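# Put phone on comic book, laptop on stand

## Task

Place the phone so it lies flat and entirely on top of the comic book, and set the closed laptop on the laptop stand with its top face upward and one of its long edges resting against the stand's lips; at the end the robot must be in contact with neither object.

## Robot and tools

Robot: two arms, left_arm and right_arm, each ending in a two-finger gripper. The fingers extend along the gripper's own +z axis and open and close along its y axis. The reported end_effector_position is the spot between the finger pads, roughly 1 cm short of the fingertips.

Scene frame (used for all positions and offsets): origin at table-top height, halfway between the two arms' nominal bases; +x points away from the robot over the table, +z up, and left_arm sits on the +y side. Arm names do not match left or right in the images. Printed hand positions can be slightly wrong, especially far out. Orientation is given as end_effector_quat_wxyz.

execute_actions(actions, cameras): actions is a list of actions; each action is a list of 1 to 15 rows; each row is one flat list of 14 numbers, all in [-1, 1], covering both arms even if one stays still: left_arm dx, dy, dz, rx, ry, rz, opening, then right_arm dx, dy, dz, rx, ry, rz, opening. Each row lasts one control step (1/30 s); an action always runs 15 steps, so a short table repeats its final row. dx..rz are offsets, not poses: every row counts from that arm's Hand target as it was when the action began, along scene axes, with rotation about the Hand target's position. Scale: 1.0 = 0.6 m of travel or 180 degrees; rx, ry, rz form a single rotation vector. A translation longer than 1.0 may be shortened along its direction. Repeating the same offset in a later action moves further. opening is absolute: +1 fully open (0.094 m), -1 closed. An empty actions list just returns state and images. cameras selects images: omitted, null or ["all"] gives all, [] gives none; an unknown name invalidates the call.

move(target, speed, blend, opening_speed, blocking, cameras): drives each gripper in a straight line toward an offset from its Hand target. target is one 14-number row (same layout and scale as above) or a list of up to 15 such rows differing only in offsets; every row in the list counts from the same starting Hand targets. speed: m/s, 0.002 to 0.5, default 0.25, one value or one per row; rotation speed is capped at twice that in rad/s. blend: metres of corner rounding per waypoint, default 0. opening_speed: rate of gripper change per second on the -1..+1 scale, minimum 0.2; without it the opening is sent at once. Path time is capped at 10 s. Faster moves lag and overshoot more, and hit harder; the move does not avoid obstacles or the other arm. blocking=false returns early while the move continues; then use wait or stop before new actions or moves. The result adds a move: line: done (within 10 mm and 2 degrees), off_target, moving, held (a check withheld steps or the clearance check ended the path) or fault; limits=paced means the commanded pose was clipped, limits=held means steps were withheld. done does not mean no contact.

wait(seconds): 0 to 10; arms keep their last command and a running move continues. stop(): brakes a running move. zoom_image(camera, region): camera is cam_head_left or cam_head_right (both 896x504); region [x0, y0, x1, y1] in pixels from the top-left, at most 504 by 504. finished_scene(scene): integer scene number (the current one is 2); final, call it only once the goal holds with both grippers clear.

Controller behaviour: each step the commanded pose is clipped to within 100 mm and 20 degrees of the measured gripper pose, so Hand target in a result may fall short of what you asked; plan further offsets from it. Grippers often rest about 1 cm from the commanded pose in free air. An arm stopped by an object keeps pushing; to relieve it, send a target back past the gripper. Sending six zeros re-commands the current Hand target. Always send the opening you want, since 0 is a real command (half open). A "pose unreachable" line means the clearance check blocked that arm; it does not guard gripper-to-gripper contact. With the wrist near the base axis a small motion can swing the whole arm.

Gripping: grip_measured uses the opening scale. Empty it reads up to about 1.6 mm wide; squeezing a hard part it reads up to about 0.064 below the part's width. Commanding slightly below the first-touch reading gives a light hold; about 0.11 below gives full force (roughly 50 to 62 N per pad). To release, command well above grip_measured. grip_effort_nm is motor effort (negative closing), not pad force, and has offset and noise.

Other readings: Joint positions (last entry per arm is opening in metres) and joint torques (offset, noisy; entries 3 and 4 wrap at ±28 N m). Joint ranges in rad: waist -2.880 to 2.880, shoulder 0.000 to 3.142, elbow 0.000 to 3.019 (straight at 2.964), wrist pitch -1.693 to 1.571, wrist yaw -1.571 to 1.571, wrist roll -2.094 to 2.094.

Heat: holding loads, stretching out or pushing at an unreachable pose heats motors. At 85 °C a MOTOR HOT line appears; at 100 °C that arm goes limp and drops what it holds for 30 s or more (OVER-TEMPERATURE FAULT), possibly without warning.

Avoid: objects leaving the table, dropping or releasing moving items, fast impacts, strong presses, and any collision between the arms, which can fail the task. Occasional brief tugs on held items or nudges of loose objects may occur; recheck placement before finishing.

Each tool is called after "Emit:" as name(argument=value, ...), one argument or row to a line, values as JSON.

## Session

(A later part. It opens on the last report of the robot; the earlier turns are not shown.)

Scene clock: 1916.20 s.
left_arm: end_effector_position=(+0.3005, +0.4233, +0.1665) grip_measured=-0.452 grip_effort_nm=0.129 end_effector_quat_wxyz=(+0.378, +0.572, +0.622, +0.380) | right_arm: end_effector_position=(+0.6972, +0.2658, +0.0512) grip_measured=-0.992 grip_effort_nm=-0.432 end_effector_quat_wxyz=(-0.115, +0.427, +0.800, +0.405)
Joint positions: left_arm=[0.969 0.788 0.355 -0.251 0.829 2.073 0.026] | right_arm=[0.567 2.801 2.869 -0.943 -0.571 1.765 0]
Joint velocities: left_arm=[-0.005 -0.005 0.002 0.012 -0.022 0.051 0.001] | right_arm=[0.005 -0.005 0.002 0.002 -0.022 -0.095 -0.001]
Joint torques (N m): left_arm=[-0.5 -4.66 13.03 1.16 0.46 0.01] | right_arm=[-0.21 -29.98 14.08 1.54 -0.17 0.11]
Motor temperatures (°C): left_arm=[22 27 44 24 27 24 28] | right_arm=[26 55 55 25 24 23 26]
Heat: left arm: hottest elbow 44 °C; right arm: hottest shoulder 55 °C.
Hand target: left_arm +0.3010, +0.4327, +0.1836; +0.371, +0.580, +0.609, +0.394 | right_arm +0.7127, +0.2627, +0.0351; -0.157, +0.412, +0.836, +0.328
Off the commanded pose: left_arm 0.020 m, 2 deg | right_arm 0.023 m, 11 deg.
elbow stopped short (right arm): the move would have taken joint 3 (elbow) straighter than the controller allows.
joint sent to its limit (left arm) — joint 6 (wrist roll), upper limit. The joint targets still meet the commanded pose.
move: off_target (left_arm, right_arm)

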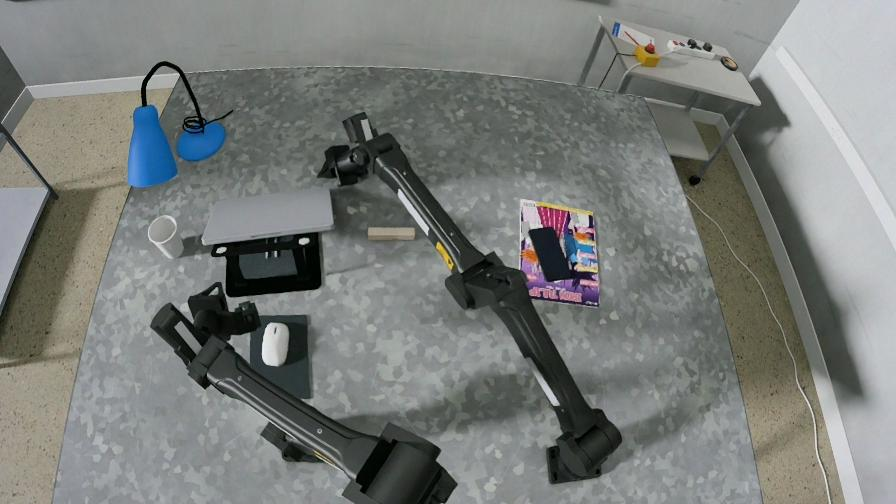

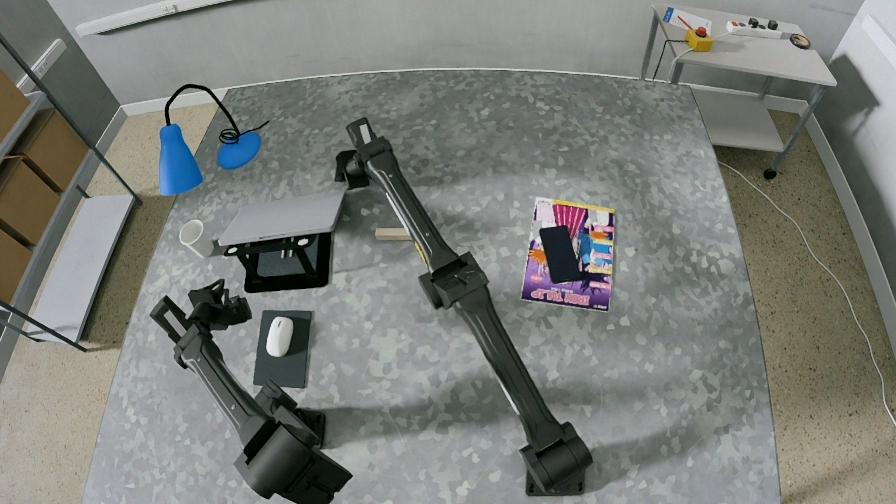

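Emit:
move(
  target=[0,0,0,0,0,0,-0.45,-0.03,0.0,-0.01,0,0,0,-1],
  speed=0.08,
  cameras=[],
)

Emit:
move(
  target=[0,0,0,0,0,0,-0.45,-0.045,0.0,0.0,0,0,0,-1],
  speed=0.08,
)

Emit:
zoom_image(
  camera="cam_head_left",
  region=[200, 140, 370, 260],
)

Emit:
zoom_image(
  camera="cam_head_right",
  region=[200, 140, 370, 260],
)

Scene clock: 1923.43 s.
left_arm: end_effector_position=(+0.3005, +0.4233, +0.1665) grip_measured=-0.452 grip_effort_nm=0.125 end_effector_quat_wxyz=(+0.378, +0.572, +0.622, +0.380) | right_arm: end_effector_position=(+0.6908, +0.2626, +0.0474) grip_measured=-0.992 grip_effort_nm=-0.437 end_effector_quat_wxyz=(-0.121, +0.423, +0.808, +0.392)
Joint positions: left_arm=[0.969 0.788 0.355 -0.251 0.829 2.073 0.026] | right_arm=[0.567 2.801 2.873 -0.985 -0.576 1.737 0]
Joint velocities: left_arm=[-0.005 0.005 0.002 0.002 0.066 -0.022 0.001] | right_arm=[-0.005 -0.005 -0.002 -0.002 0.051 0.037 0]
Joint torques (N m): left_arm=[-0.5 -3.43 13.11 1.11 0.39 0.04] | right_arm=[0.38 -29.98 13.78 0.54 -0.27 0.12]
Motor temperatures (°C): left_arm=[22 27 44 24 27 24 28] | right_arm=[26 53 56 25 24 23 26]
Heat: left arm: hottest elbow 44 °C; right arm: hottest elbow 56 °C.
Hand target: left_arm +0.3010, +0.4327, +0.1836; +0.371, +0.580, +0.609, +0.394 | right_arm +0.6948, +0.2629, +0.0291; -0.158, +0.412, +0.835, +0.328
Off the commanded pose: left_arm 0.020 m, 2 deg | right_arm 0.019 m, 9 deg.
elbow stopped short (right arm): the move would have taken joint 3 (elbow) straighter than the controller allows.
joint sent to its limit (left arm) — joint 6 (wrist roll), upper limit. The joint targets still meet the commanded pose.
move: off_target (left_arm, right_arm)
No camera images: "cameras" was empty.

Scene clock: 1924.90 s.
left_arm: end_effector_position=(+0.3005, +0.4233, +0.1665) grip_measured=-0.452 grip_effort_nm=0.129 end_effector_quat_wxyz=(+0.378, +0.572, +0.622, +0.380) | right_arm: end_effector_position=(+0.6732, +0.2554, +0.0412) grip_measured=-0.992 grip_effort_nm=-0.437 end_effector_quat_wxyz=(-0.138, +0.418, +0.824, +0.357)
Joint positions: left_arm=[0.969 0.788 0.355 -0.251 0.829 2.073 0.026] | right_arm=[0.569 2.801 2.886 -1.097 -0.586 1.686 0]
Joint velocities: left_arm=[-0.005 -0.015 -0.002 -0.012 0.081 -0.037 0] | right_arm=[-0.015 -0.005 -0.022 -0.002 0.037 0.007 0]
Joint torques (N m): left_arm=[0.26 -4.72 13.08 1.13 0.41 -0.01] | right_arm=[1.26 -31.03 12.67 0.35 -0.3 0.13]
Motor temperatures (°C): left_arm=[22 27 45 24 27 24 28] | right_arm=[26 54 56 25 24 23 26]
Heat: left arm: hottest elbow 45 °C; right arm: hottest elbow 56 °C.
Hand target: left_arm +0.3010, +0.4327, +0.1836; +0.371, +0.580, +0.609, +0.394 | right_arm +0.6681, +0.2633, +0.0294; -0.158, +0.412, +0.835, +0.329
Off the commanded pose: left_arm 0.020 m, 2 deg | right_arm 0.015 m, 4 deg.
elbow stopped short (right arm): the move would have taken joint 3 (elbow) straighter than the controller allows.
joint sent to its limit (left arm) — joint 6 (wrist roll), upper limit. The joint targets still meet the commanded pose.
move: off_target (left_arm, right_arm)

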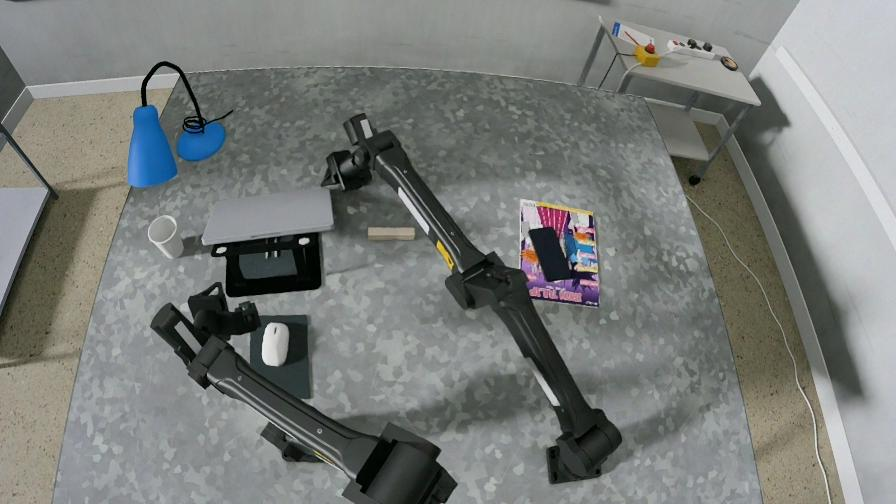

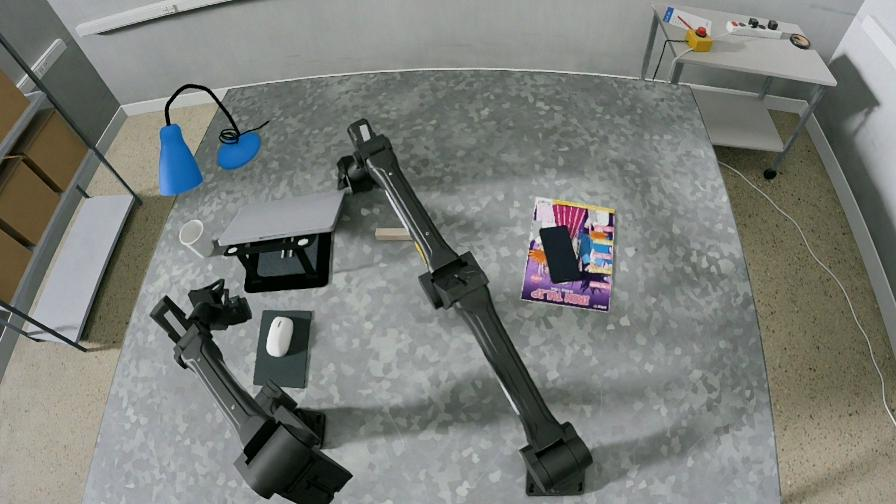

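Scaled by 2.965.

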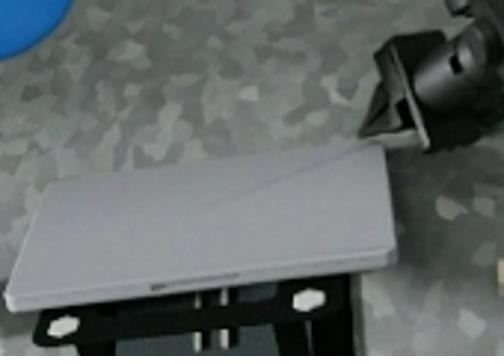

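Scaled by 2.965.

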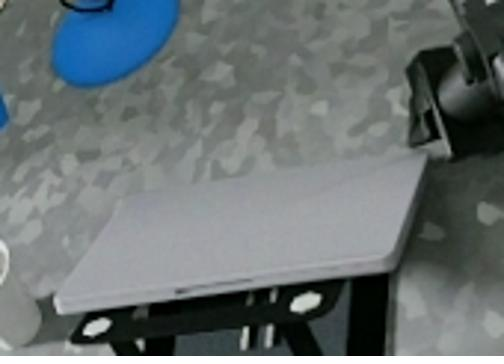

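Emit:
move(
  target=[0,0,0,0,0,0,-0.45,-0.04,0.01,0.0,0,0,0,-1],
  speed=0.06,
)

Emit:
zoom_image(
  camera="cam_head_left",
  region=[200, 140, 370, 260],
)

Emit:
zoom_image(
  camera="cam_head_right",
  region=[200, 140, 370, 260],
)

Scene clock: 1928.00 s.
left_arm: end_effector_position=(+0.3005, +0.4233, +0.1665) grip_measured=-0.452 grip_effort_nm=0.129 end_effector_quat_wxyz=(+0.378, +0.572, +0.622, +0.380) | right_arm: end_effector_position=(+0.6681, +0.2559, +0.0404) grip_measured=-0.992 grip_effort_nm=-0.437 end_effector_quat_wxyz=(-0.142, +0.417, +0.827, +0.350)
Joint positions: left_arm=[0.969 0.788 0.355 -0.251 0.829 2.073 0.026] | right_arm=[0.573 2.799 2.886 -1.118 -0.585 1.678 0]
Joint velocities: left_arm=[0.005 -0.005 0.002 0.002 -0.007 -0.051 0] | right_arm=[-0.005 0.005 -0.007 -0.012 -0.081 -0.022 -0.001]
Joint torques (N m): left_arm=[0.15 -4.25 13.04 1.22 0.45 0.01] | right_arm=[2.49 -33.79 8.61 -0.25 -0.34 0.09]
Motor temperatures (°C): left_arm=[22 27 45 24 27 24 28] | right_arm=[26 55 56 25 24 23 26]
Heat: left arm: hottest elbow 45 °C; right arm: hottest elbow 56 °C.
Hand target: left_arm +0.3010, +0.4327, +0.1836; +0.371, +0.580, +0.609, +0.394 | right_arm +0.6442, +0.2697, +0.0294; -0.158, +0.412, +0.835, +0.329
Off the commanded pose: left_arm 0.020 m, 2 deg | right_arm 0.030 m, 3 deg.
joint sent to its limit (left arm) — joint 6 (wrist roll), upper limit. The joint targets still meet the commanded pose.
move: off_target (left_arm, right_arm)

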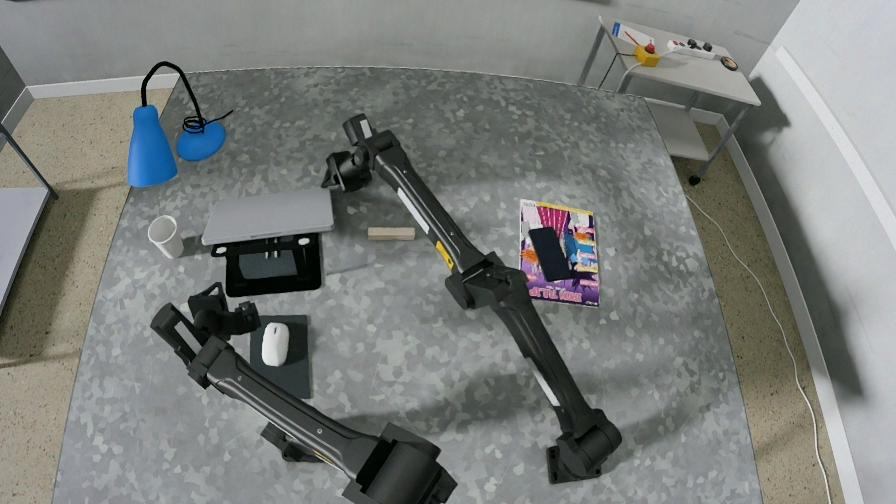

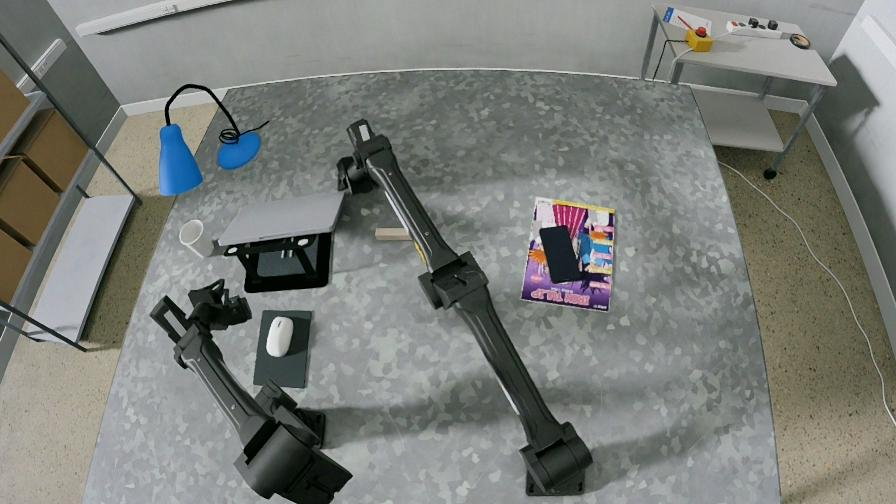

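Scaled by 2.965.

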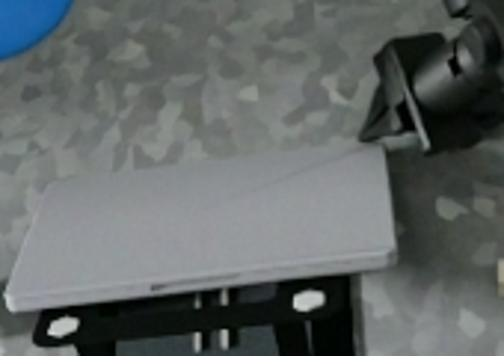

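Scaled by 2.965.

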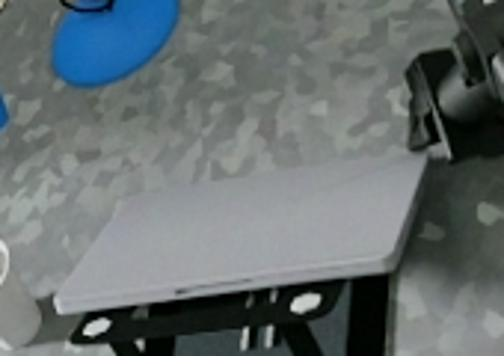

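Emit:
move(
  target=[0,0,0,0,0,0,-0.45,-0.05,0.0,0.0,0,0,0,-1],
  speed=0.06,
)

Emit:
zoom_image(
  camera="cam_head_left",
  region=[200, 140, 370, 260],
)

Emit:
zoom_image(
  camera="cam_head_right",
  region=[200, 140, 370, 260],
)

Scene clock: 1931.50 s.
left_arm: end_effector_position=(+0.3005, +0.4233, +0.1665) grip_measured=-0.452 grip_effort_nm=0.129 end_effector_quat_wxyz=(+0.378, +0.572, +0.622, +0.380) | right_arm: end_effector_position=(+0.6380, +0.2557, +0.0596) grip_measured=-0.992 grip_effort_nm=-0.427 end_effector_quat_wxyz=(-0.142, +0.411, +0.829, +0.351)
Joint positions: left_arm=[0.969 0.788 0.355 -0.251 0.829 2.073 0.026] | right_arm=[0.593 2.563 2.471 -0.929 -0.578 1.687 0]
Joint velocities: left_arm=[-0.005 0.005 0.002 0.012 0.022 -0.037 0.001] | right_arm=[-0.005 -0.005 -0.002 -0.012 -0.007 0.037 0]
Joint torques (N m): left_arm=[0.32 -4.72 12.93 1.31 0.43 -0.03] | right_arm=[2.55 -31.27 7.05 0.85 -0.2 0.17]
Motor temperatures (°C): left_arm=[22 27 45 24 27 24 28] | right_arm=[26 55 55 25 24 23 26]
Heat: left arm: hottest elbow 45 °C; right arm: hottest shoulder 55 °C.
Hand target: left_arm +0.3010, +0.4327, +0.1836; +0.371, +0.580, +0.609, +0.394 | right_arm +0.6142, +0.2702, +0.0296; -0.159, +0.413, +0.835, +0.328
Off the commanded pose: left_arm 0.020 m, 2 deg | right_arm 0.041 m, 3 deg.
joint sent to its limit (left arm) — joint 6 (wrist roll), upper limit. The joint targets still meet the commanded pose.
move: off_target (left_arm, right_arm)

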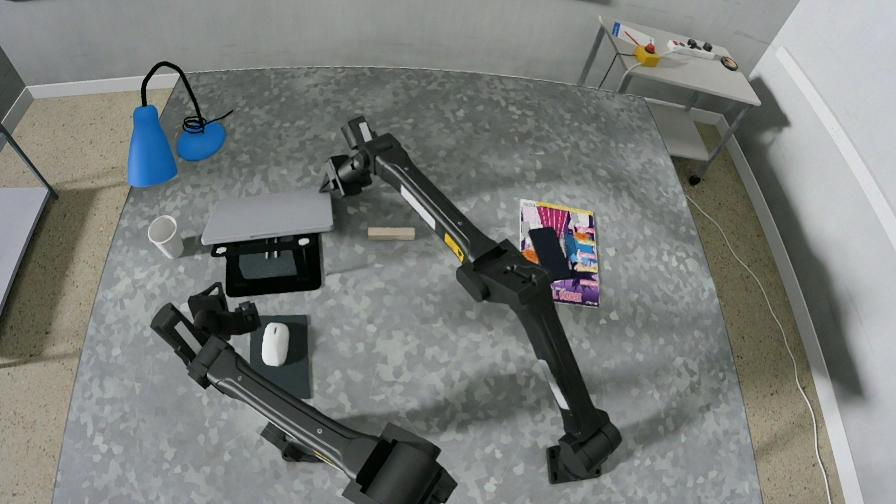

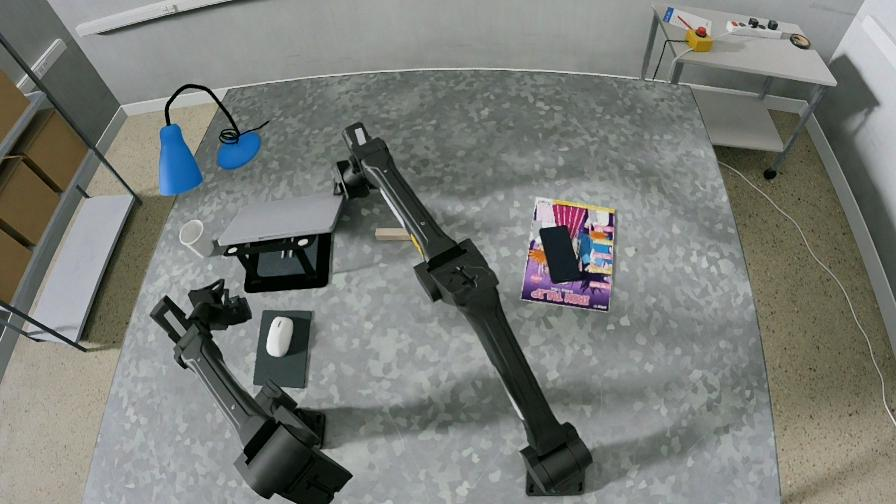

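Scaled by 2.965.

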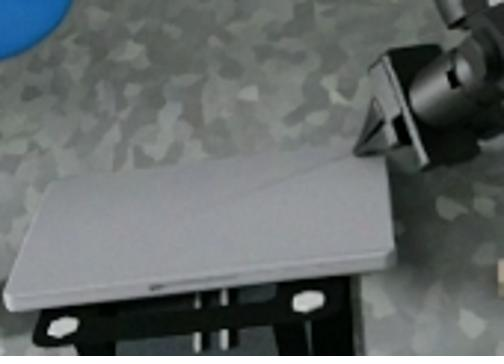

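Scaled by 2.965.

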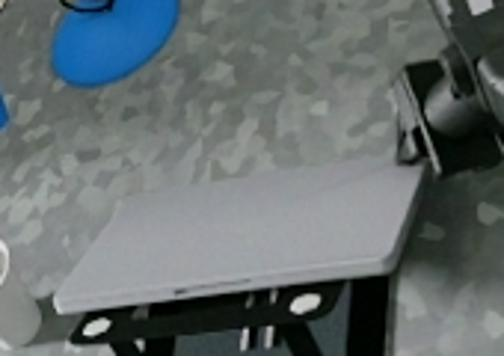

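Emit:
move(
  target=[-0.0,0,0.15,0,0,0,-1,0.06,-0.05,0.1,0,0,0,-1],
  speed=0.12,
  cameras=[],
)

Emit:
move(
  target=[0.2,0,0.17,0,0.23,0,-1,-0.06,-0.33,0.2,0,0,0,-1],
  speed=0.18,
)

Scene clock: 1946.53 s.
left_arm: end_effector_position=(+0.2973, +0.4183, +0.2331) grip_measured=-0.987 grip_effort_nm=-0.701 end_effector_quat_wxyz=(+0.380, +0.569, +0.632, +0.363) | right_arm: end_effector_position=(+0.6387, +0.2427, +0.1043) grip_measured=-0.992 grip_effort_nm=-0.427 end_effector_quat_wxyz=(-0.159, +0.413, +0.834, +0.329)
Joint positions: left_arm=[0.969 0.687 0.518 -0.554 0.829 2.073 0.001] | right_arm=[0.576 2.606 2.688 -1.175 -0.601 1.65 0]
Joint velocities: left_arm=[0.005 -0.005 0.002 0.002 0.007 -0.007 0] | right_arm=[0.015 -0.015 0.007 0.002 -0.037 -0.051 -0.001]
Joint torques (N m): left_arm=[-0.26 -3.37 17.92 0.96 0.41 0.04] | right_arm=[-0.15 -28.63 14.19 0.47 -0.33 0.05]
Motor temperatures (°C): left_arm=[22 27 45 24 27 24 28] | right_arm=[26 56 53 25 24 23 26]
Heat: left arm: hottest elbow 45 °C; right arm: hottest shoulder 56 °C.
Hand target: left_arm +0.3013, +0.4330, +0.2735; +0.371, +0.580, +0.609, +0.394 | right_arm +0.6505, +0.2406, +0.0898; -0.158, +0.413, +0.835, +0.329
Off the commanded pose: left_arm 0.043 m, 5 deg | right_arm 0.019 m, 0 deg.
joint sent to its limit (left arm) — joint 6 (wrist roll), upper limit. The joint targets still meet the commanded pose.
move: off_target (left_arm, right_arm)
No camera images: "cameras" was empty.

Scene clock: 1949.40 s.
left_arm: end_effector_position=(+0.4087, +0.4296, +0.3470) grip_measured=-0.987 grip_effort_nm=-0.691 end_effector_quat_wxyz=(+0.122, +0.682, +0.707, +0.144) | right_arm: end_effector_position=(+0.6172, +0.0511, +0.2116) grip_measured=-0.992 grip_effort_nm=-0.427 end_effector_quat_wxyz=(-0.155, +0.411, +0.834, +0.333)
Joint positions: left_arm=[0.497 1.231 1.404 -1.395 0.154 2.033 0.001] | right_arm=[0.36 2.136 2.118 -1.214 -0.685 1.403 0]
Joint velocities: left_arm=[-0.005 -0.005 0.012 -0.002 -0.037 0.007 0] | right_arm=[0.005 -0.005 -0.012 0.002 0.022 -0.051 0.001]
Joint torques (N m): left_arm=[-1.85 -9.7 17.57 0.47 0.01 -0.09] | right_arm=[0.03 -28.34 7.87 0.27 -0.39 0.09]
Motor temperatures (°C): left_arm=[22 27 46 24 27 24 28] | right_arm=[26 56 53 25 24 23 26]
Heat: left arm: hottest elbow 46 °C; right arm: hottest shoulder 56 °C.
Hand target: left_arm +0.4225, +0.4316, +0.3757; +0.129, +0.681, +0.701, +0.168 | right_arm +0.6137, +0.0449, +0.2132; -0.157, +0.413, +0.834, +0.330
Off the commanded pose: left_arm 0.031 m, 3 deg | right_arm 0.009 m, 1 deg.
move: off_target (left_arm)

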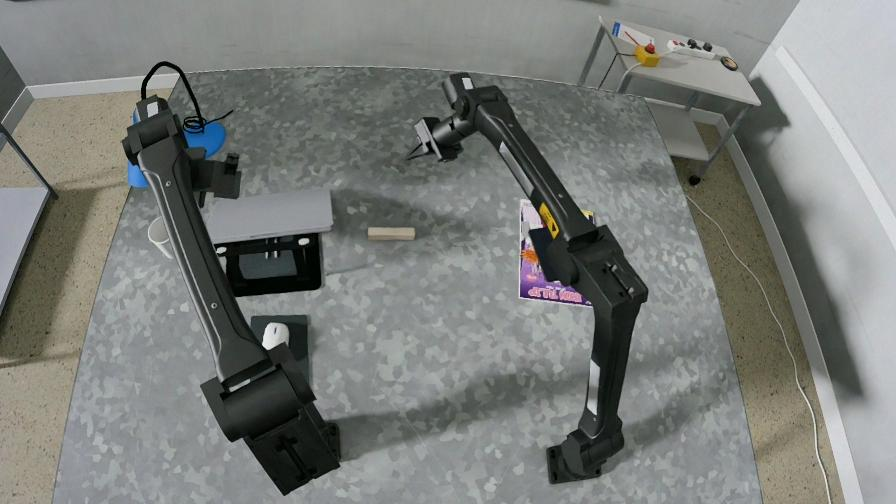

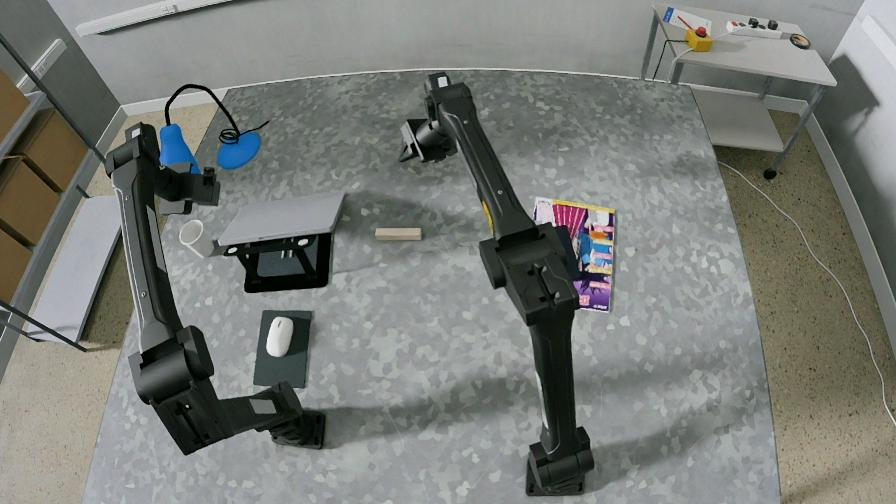

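Emit:
move(
  target=[0.53,-0.015,-0.15,0,0,0,-1,0,0,0,0,0,0,-1],
  speed=0.15,
)

Scene clock: 1957.33 s.
left_arm: end_effector_position=(+0.7250, +0.4203, +0.2592) grip_measured=-0.987 grip_effort_nm=-0.696 end_effector_quat_wxyz=(+0.117, +0.683, +0.705, +0.147) | right_arm: end_effector_position=(+0.6172, +0.0512, +0.2117) grip_measured=-0.992 grip_effort_nm=-0.422 end_effector_quat_wxyz=(-0.155, +0.411, +0.834, +0.333)
Joint positions: left_arm=[0.235 2.014 2.13 -1.313 0.05 1.794 0.001] | right_arm=[0.36 2.136 2.118 -1.214 -0.685 1.402 0]
Joint velocities: left_arm=[0.005 -0.015 0.012 0.012 0.022 0.037 0] | right_arm=[-0.024 0.005 0.012 0.007 0.007 0.007 0]
Joint torques (N m): left_arm=[-2.78 -21.48 17.42 0.36 -0.04 -0.1] | right_arm=[0.09 -28.63 8.14 0.28 -0.39 0.06]
Motor temperatures (°C): left_arm=[22 27 47 24 27 24 28] | right_arm=[26 56 52 25 24 23 26]
Heat: left arm: hottest elbow 47 °C; right arm: hottest shoulder 56 °C.
Hand target: left_arm +0.7406, +0.4169, +0.2854; +0.130, +0.681, +0.701, +0.168 | right_arm +0.6136, +0.0449, +0.2132; -0.158, +0.413, +0.834, +0.330
Off the commanded pose: left_arm 0.031 m, 3 deg | right_arm 0.007 m, 0 deg.
move: off_target (left_arm)

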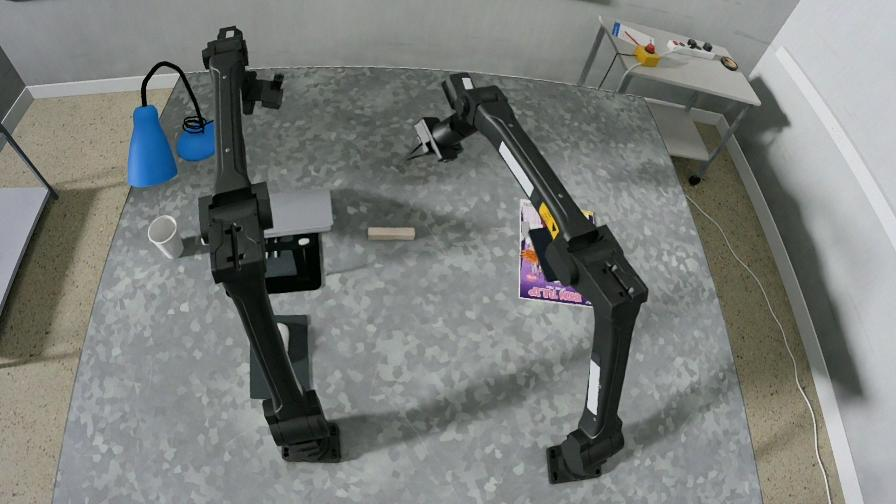

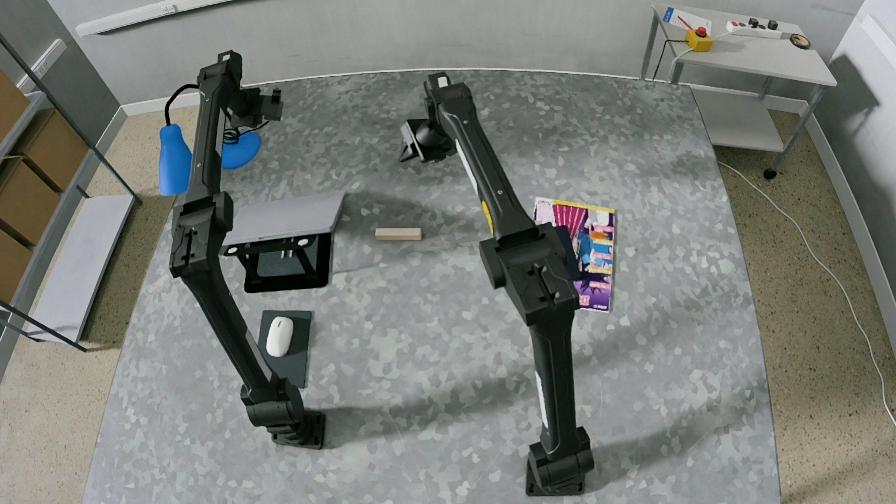

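Emit:
move(
  target=[0,0.01,-0.25,0,0,0,-1,0,0,0,0,0,0,-1],
  speed=0.15,
  cameras=[],
)

Emit:
move(
  target=[0,0.0,-0.10,0,0,0,-1,0,0,0,0,0,0,-1],
  speed=0.08,
)

Emit:
zoom_image(
  camera="cam_head_left",
  region=[200, 100, 400, 240],
)

Emit:
zoom_image(
  camera="cam_head_right",
  region=[190, 100, 390, 240],
)

Scene clock: 1961.80 s.
left_arm: end_effector_position=(+0.7367, +0.4235, +0.1416) grip_measured=-0.987 grip_effort_nm=-0.696 end_effector_quat_wxyz=(+0.129, +0.681, +0.701, +0.167) | right_arm: end_effector_position=(+0.6172, +0.0512, +0.2117) grip_measured=-0.992 grip_effort_nm=-0.432 end_effector_quat_wxyz=(-0.155, +0.411, +0.834, +0.333)
Joint positions: left_arm=[0.235 2.032 1.837 -0.952 0.05 1.794 0.001] | right_arm=[0.36 2.136 2.118 -1.214 -0.685 1.402 0]
Joint velocities: left_arm=[-0.005 -0.005 -0.002 0.012 -0.066 0.066 0] | right_arm=[0.005 -0.015 -0.012 -0.002 0.037 -0.022 -0.001]
Joint torques (N m): left_arm=[-1.67 -23.06 10.19 1.51 0.09 0.04] | right_arm=[0.15 -28.57 8.16 0.28 -0.39 0.05]
Motor temperatures (°C): left_arm=[22 27 47 24 27 24 28] | right_arm=[26 56 51 25 24 23 26]
Heat: left arm: hottest elbow 47 °C; right arm: hottest shoulder 56 °C.
Hand target: left_arm +0.7390, +0.4221, +0.1354; +0.130, +0.681, +0.701, +0.168 | right_arm +0.6136, +0.0449, +0.2132; -0.158, +0.413, +0.834, +0.330
Off the commanded pose: left_arm 0.007 m, 0 deg | right_arm 0.007 m, 0 deg.
move: done
No camera images: "cameras" was empty.

Scene clock: 1963.13 s.
left_arm: end_effector_position=(+0.7368, +0.4235, +0.0821) grip_measured=-0.987 grip_effort_nm=-0.696 end_effector_quat_wxyz=(+0.130, +0.680, +0.701, +0.168) | right_arm: end_effector_position=(+0.6172, +0.0512, +0.2117) grip_measured=-0.992 grip_effort_nm=-0.427 end_effector_quat_wxyz=(-0.155, +0.411, +0.834, +0.333)
Joint positions: left_arm=[0.235 2.075 1.747 -0.818 0.05 1.794 0.001] | right_arm=[0.36 2.136 2.118 -1.214 -0.685 1.402 0]
Joint velocities: left_arm=[-0.005 -0.005 -0.002 0.012 -0.022 -0.066 0] | right_arm=[-0.005 0.005 -0.007 -0.002 -0.081 0.051 0]
Joint torques (N m): left_arm=[-1.61 -22.12 9.68 1.47 0.03 -0.03] | right_arm=[0.09 -28.63 8.14 0.27 -0.39 0.06]
Motor temperatures (°C): left_arm=[22 27 47 24 27 24 28] | right_arm=[26 56 51 25 24 23 26]
Heat: left arm: hottest elbow 47 °C; right arm: hottest shoulder 56 °C.
Hand target: left_arm +0.7383, +0.4218, +0.0752; +0.130, +0.681, +0.701, +0.168 | right_arm +0.6136, +0.0449, +0.2132; -0.158, +0.413, +0.834, +0.330
Off the commanded pose: left_arm 0.007 m, 0 deg | right_arm 0.007 m, 0 deg.
move: done

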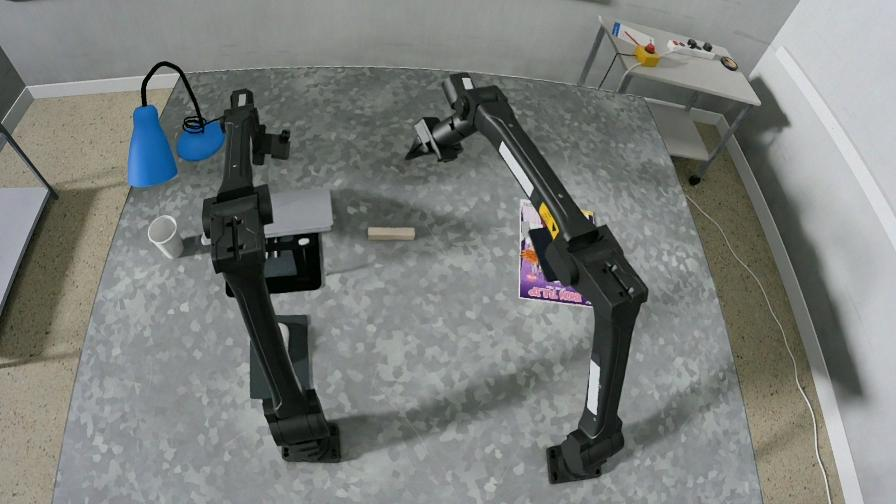

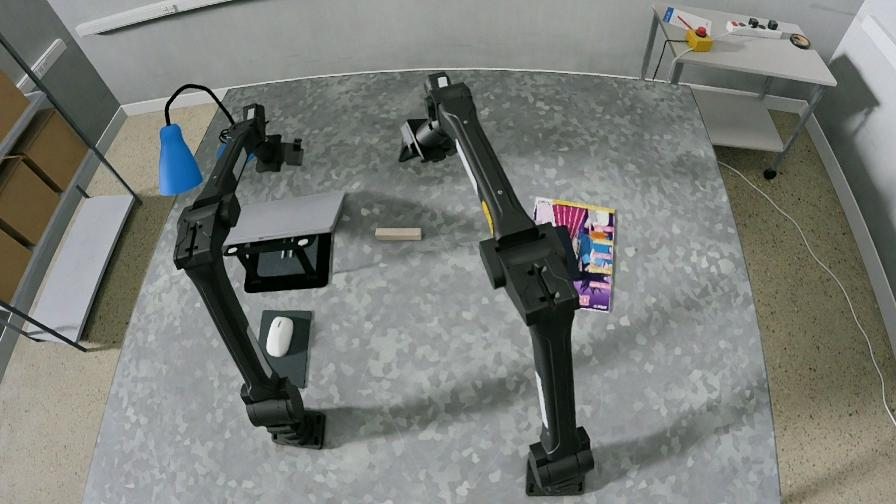

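Scaled by 2.520.

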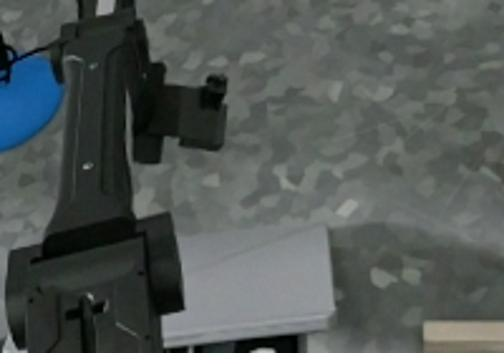

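Scaled by 2.520.

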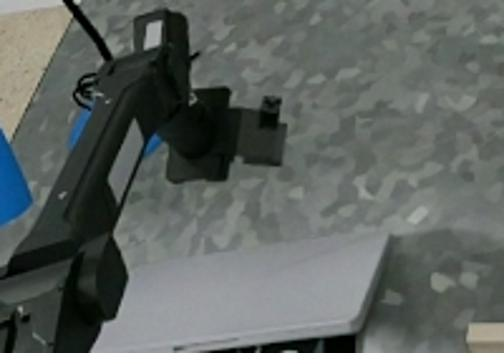

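Emit:
move(
  target=[-0.0,0.0,-0.0,0,0.15,0,-1,0,0,0,0,0,0,-1],
  speed=0.2,
  cameras=[],
)

Emit:
move(
  target=[0,0.0,-0.055,0,0,0,-1,0,0,0,0,0,0,-1],
  speed=0.08,
)

Emit:
zoom_image(
  camera="cam_head_left",
  region=[200, 100, 400, 240],
)

Emit:
zoom_image(
  camera="cam_head_right",
  region=[190, 100, 390, 240],
)

Scene clock: 1970.07 s.
left_arm: end_effector_position=(+0.7213, +0.4264, +0.0604) grip_measured=-0.987 grip_effort_nm=-0.696 end_effector_quat_wxyz=(-0.049, +0.699, +0.713, -0.012) | right_arm: end_effector_position=(+0.6172, +0.0512, +0.2117) grip_measured=-0.992 grip_effort_nm=-0.427 end_effector_quat_wxyz=(-0.155, +0.411, +0.834, +0.333)
Joint positions: left_arm=[0.216 2.412 2.34 -1.571 -0.07 1.794 0.001] | right_arm=[0.36 2.136 2.118 -1.214 -0.685 1.402 0]
Joint velocities: left_arm=[-0.005 0.005 0.007 -0.002 0.037 0.007 0] | right_arm=[-0.024 -0.005 -0.012 -0.012 0.037 -0.037 -0.001]
Joint torques (N m): left_arm=[-2.43 -24.82 16.36 -0.17 -0.11 -0.02] | right_arm=[0.21 -28.69 8.14 0.29 -0.39 0.06]
Motor temperatures (°C): left_arm=[22 28 47 24 27 24 28] | right_arm=[26 56 51 25 24 23 26]
Heat: left arm: hottest elbow 47 °C; right arm: hottest shoulder 56 °C.
Hand target: left_arm +0.7392, +0.4219, +0.0746; -0.039, +0.702, +0.711, +0.007 | right_arm +0.6136, +0.0449, +0.2132; -0.158, +0.413, +0.834, +0.330
Off the commanded pose: left_arm 0.023 m, 2 deg | right_arm 0.007 m, 0 deg.
move: off_target (left_arm)
No camera images: "cameras" was empty.

Scene clock: 1971.07 s.
left_arm: end_effector_position=(+0.7327, +0.4293, +0.0469) grip_measured=-0.987 grip_effort_nm=-0.696 end_effector_quat_wxyz=(-0.040, +0.699, +0.714, +0.003) | right_arm: end_effector_position=(+0.6172, +0.0512, +0.2117) grip_measured=-0.992 grip_effort_nm=-0.427 end_effector_quat_wxyz=(-0.155, +0.411, +0.834, +0.333)
Joint positions: left_arm=[0.216 2.43 2.34 -1.517 -0.071 1.794 0.001] | right_arm=[0.36 2.136 2.118 -1.214 -0.685 1.402 0]
Joint velocities: left_arm=[0.005 -0.015 0.007 -0.002 0.037 -0.022 0] | right_arm=[-0.005 -0.005 -0.002 0.012 -0.022 0.051 0.001]
Joint torques (N m): left_arm=[-2.55 -25.29 10.86 0.55 -0.16 0] | right_arm=[0.03 -28.51 8.18 0.27 -0.39 0.06]
Motor temperatures (°C): left_arm=[22 28 47 24 27 24 28] | right_arm=[26 56 51 25 24 23 26]
Heat: left arm: hottest elbow 47 °C; right arm: hottest shoulder 56 °C.
Hand target: left_arm +0.7389, +0.4215, +0.0416; -0.039, +0.702, +0.711, +0.007 | right_arm +0.6136, +0.0449, +0.2132; -0.158, +0.413, +0.834, +0.330
Off the commanded pose: left_arm 0.011 m, 1 deg | right_arm 0.007 m, 0 deg.
move: off_target (left_arm)

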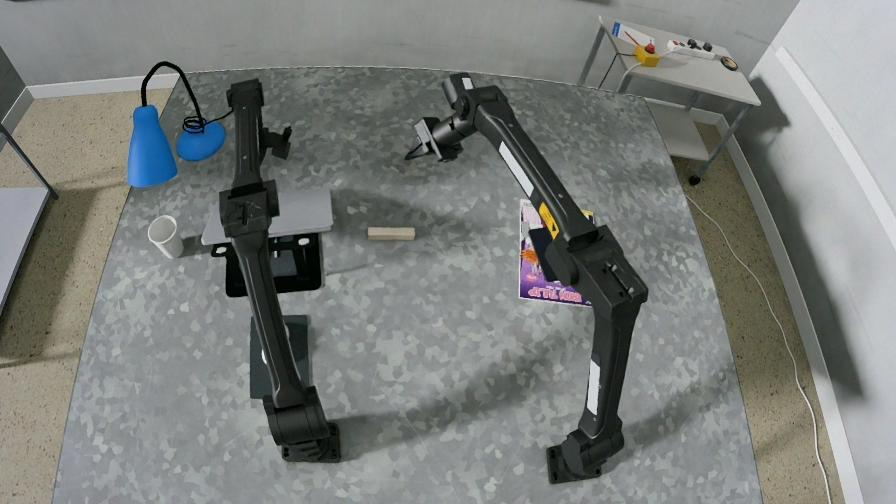

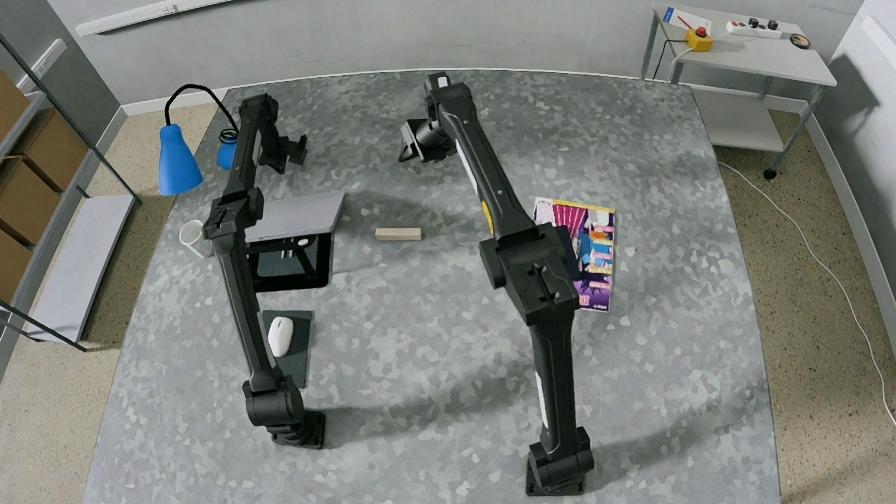

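Scaled by 2.520.

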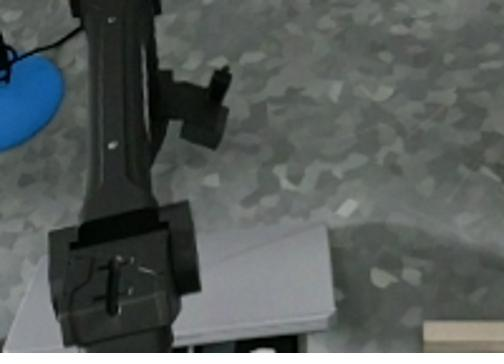

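Scaled by 2.520.

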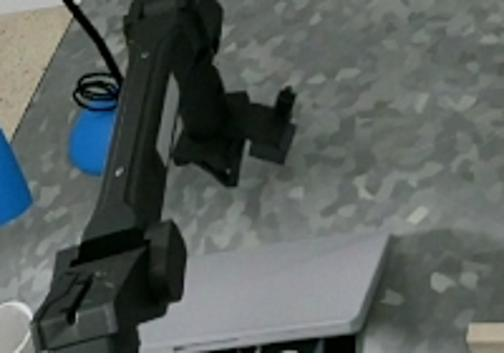

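Emit:
execute_actions(
  actions=[],
)

Emit:
zoom_image(
  camera="cam_head_left",
  region=[180, 130, 380, 270],
)

Emit:
zoom_image(
  camera="cam_head_right",
  region=[160, 130, 360, 270],
)

Scene clock: 1982.50 s.
left_arm: end_effector_position=(+0.7327, +0.4293, +0.0469) grip_measured=-0.987 grip_effort_nm=-0.691 end_effector_quat_wxyz=(-0.040, +0.699, +0.714, +0.003) | right_arm: end_effector_position=(+0.6172, +0.0512, +0.2117) grip_measured=-0.992 grip_effort_nm=-0.422 end_effector_quat_wxyz=(-0.155, +0.411, +0.834, +0.333)
Joint positions: left_arm=[0.216 2.43 2.34 -1.517 -0.071 1.794 0.001] | right_arm=[0.36 2.136 2.118 -1.214 -0.685 1.402 0]
Joint velocities: left_arm=[-0.005 -0.015 -0.007 -0.002 0.037 -0.095 -0.001] | right_arm=[0.005 -0.015 -0.007 0.012 0.051 0.007 -0.001]
Joint torques (N m): left_arm=[-2.2 -26.46 10.65 0.47 -0.13 -0.04] | right_arm=[0.15 -28.57 8.16 0.27 -0.38 0.05]
Motor temperatures (°C): left_arm=[22 30 46 24 27 24 28] | right_arm=[26 56 50 25 24 23 26]
Heat: left arm: hottest elbow 46 °C; right arm: hottest shoulder 56 °C.
Hand target: left_arm +0.7389, +0.4215, +0.0416; -0.039, +0.702, +0.711, +0.007 | right_arm +0.6136, +0.0449, +0.2132; -0.158, +0.413, +0.834, +0.330
Tool commands: left_gripper/opening=-1.0 right_gripper/opening=-1.0
Off the commanded pose: left_arm 0.011 m, 1 deg | right_arm 0.007 m, 0 deg.

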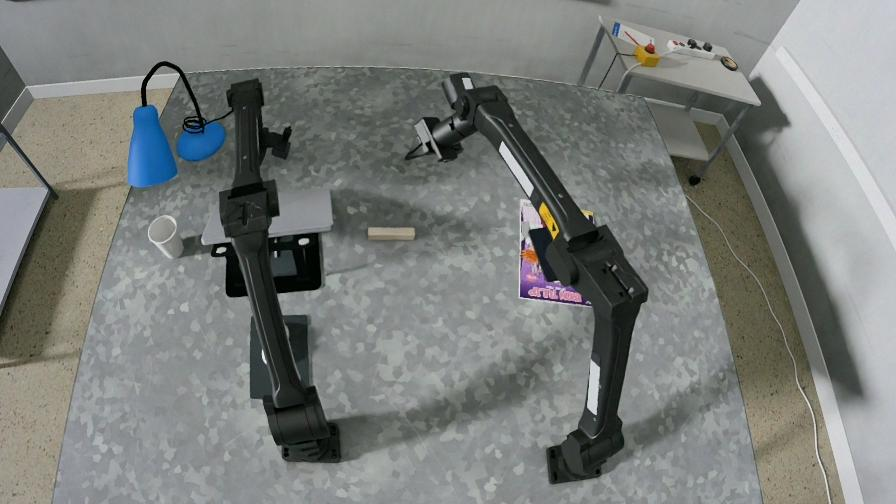

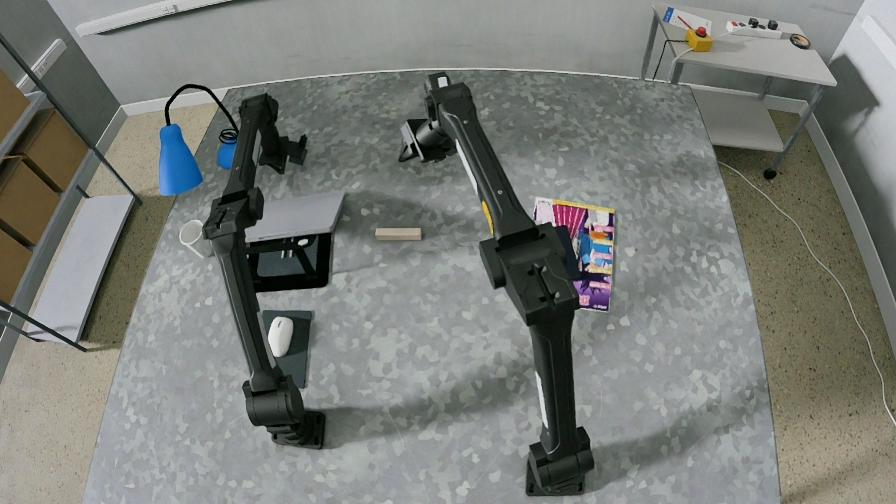

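Scaled by 2.520.

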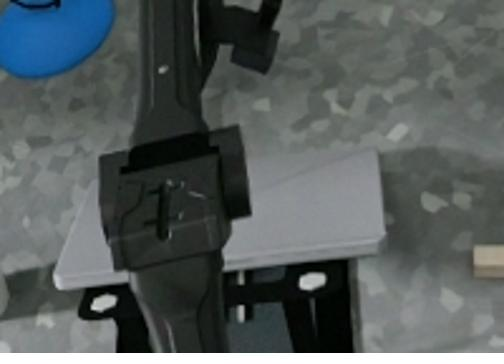

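Scaled by 2.520.

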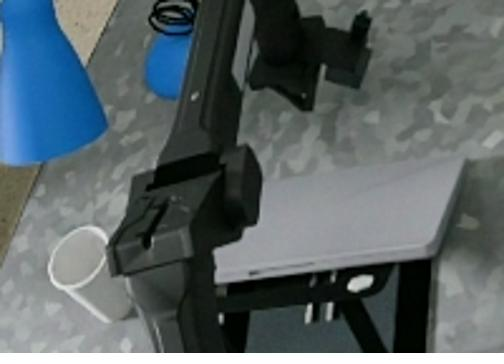

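Emit:
move(
  target=[0,0,-0.015,0,0,0,-1,0,0,0,0,0,0,-1],
  speed=0.05,
  cameras=[],
)

Emit:
move(
  target=[-0.1,0,0,0,0,0,-1,0,0,0,0,0,0,-1],
  speed=0.06,
)

Emit:
zoom_image(
  camera="cam_head_left",
  region=[180, 130, 380, 270],
)

Scene clock: 1986.83 s.
left_arm: end_effector_position=(+0.7373, +0.4305, +0.0468) grip_measured=-0.987 grip_effort_nm=-0.701 end_effector_quat_wxyz=(-0.035, +0.699, +0.714, +0.011) | right_arm: end_effector_position=(+0.6172, +0.0512, +0.2117) grip_measured=-0.992 grip_effort_nm=-0.427 end_effector_quat_wxyz=(-0.155, +0.411, +0.834, +0.333)
Joint positions: left_arm=[0.216 2.43 2.34 -1.498 -0.071 1.794 0.001] | right_arm=[0.36 2.136 2.118 -1.214 -0.685 1.402 0]
Joint velocities: left_arm=[-0.015 -0.005 0.007 0.002 -0.081 -0.022 0] | right_arm=[-0.005 -0.005 -0.007 -0.002 -0.051 0.022 0]
Joint torques (N m): left_arm=[-1.85 -25.23 9.2 0.53 -0.17 -0.04] | right_arm=[0.09 -28.51 8.2 0.27 -0.39 0.07]
Motor temperatures (°C): left_arm=[22 31 46 24 27 24 28] | right_arm=[26 56 50 25 24 23 26]
Heat: left arm: hottest elbow 46 °C; right arm: hottest shoulder 56 °C.
Hand target: left_arm +0.7388, +0.4214, +0.0326; -0.039, +0.702, +0.711, +0.007 | right_arm +0.6136, +0.0449, +0.2132; -0.158, +0.413, +0.834, +0.330
Off the commanded pose: left_arm 0.017 m, 1 deg | right_arm 0.007 m, 0 deg.
move: off_target (left_arm)
No camera images: "cameras" was empty.

Scene clock: 1988.40 s.
left_arm: end_effector_position=(+0.6791, +0.4162, +0.0168) grip_measured=-0.987 grip_effort_nm=-0.686 end_effector_quat_wxyz=(-0.046, +0.701, +0.711, -0.005) | right_arm: end_effector_position=(+0.6172, +0.0512, +0.2117) grip_measured=-0.992 grip_effort_nm=-0.427 end_effector_quat_wxyz=(-0.155, +0.411, +0.834, +0.333)
Joint positions: left_arm=[0.216 2.274 1.972 -1.325 -0.072 1.799 0.001] | right_arm=[0.36 2.136 2.118 -1.214 -0.685 1.402 0]
Joint velocities: left_arm=[0.005 -0.005 -0.007 -0.007 -0.095 0.007 0] | right_arm=[-0.015 0.015 0.007 -0.007 0.037 0.007 -0.001]
Joint torques (N m): left_arm=[-0.85 -26.93 8.25 0.35 -0.08 0.15] | right_arm=[0.15 -28.57 8.14 0.27 -0.39 0.06]
Motor temperatures (°C): left_arm=[22 31 46 24 27 24 28] | right_arm=[26 56 50 25 24 23 26]
Heat: left arm: hottest elbow 46 °C; right arm: hottest shoulder 56 °C.
Hand target: left_arm +0.6784, +0.4220, +0.0331; -0.039, +0.702, +0.711, +0.007 | right_arm +0.6136, +0.0449, +0.2132; -0.158, +0.413, +0.834, +0.330
Off the commanded pose: left_arm 0.017 m, 2 deg | right_arm 0.007 m, 0 deg.
move: off_target (left_arm)

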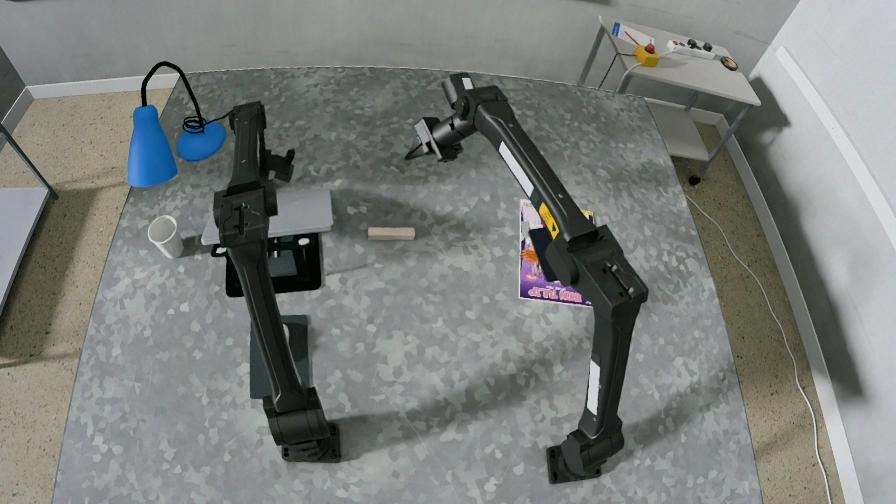

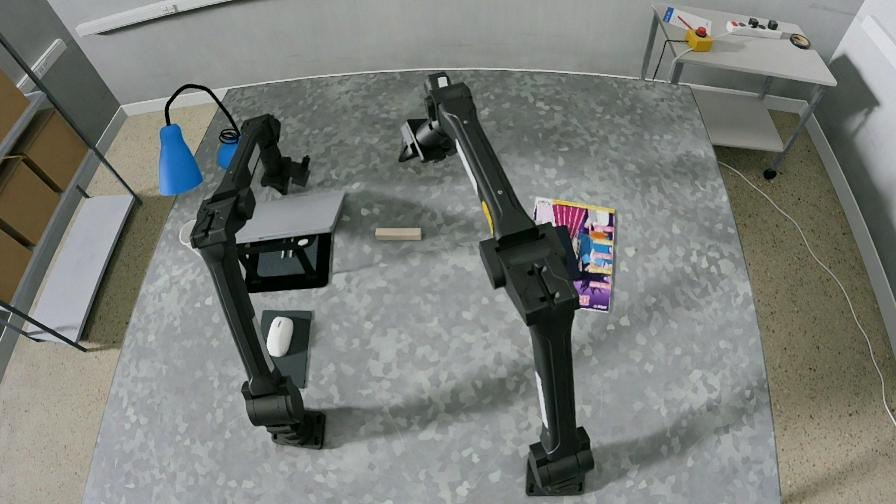

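Scaled by 2.520.

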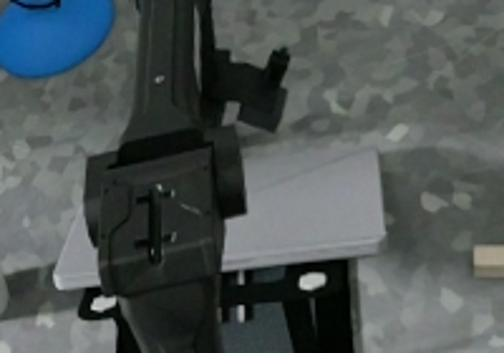

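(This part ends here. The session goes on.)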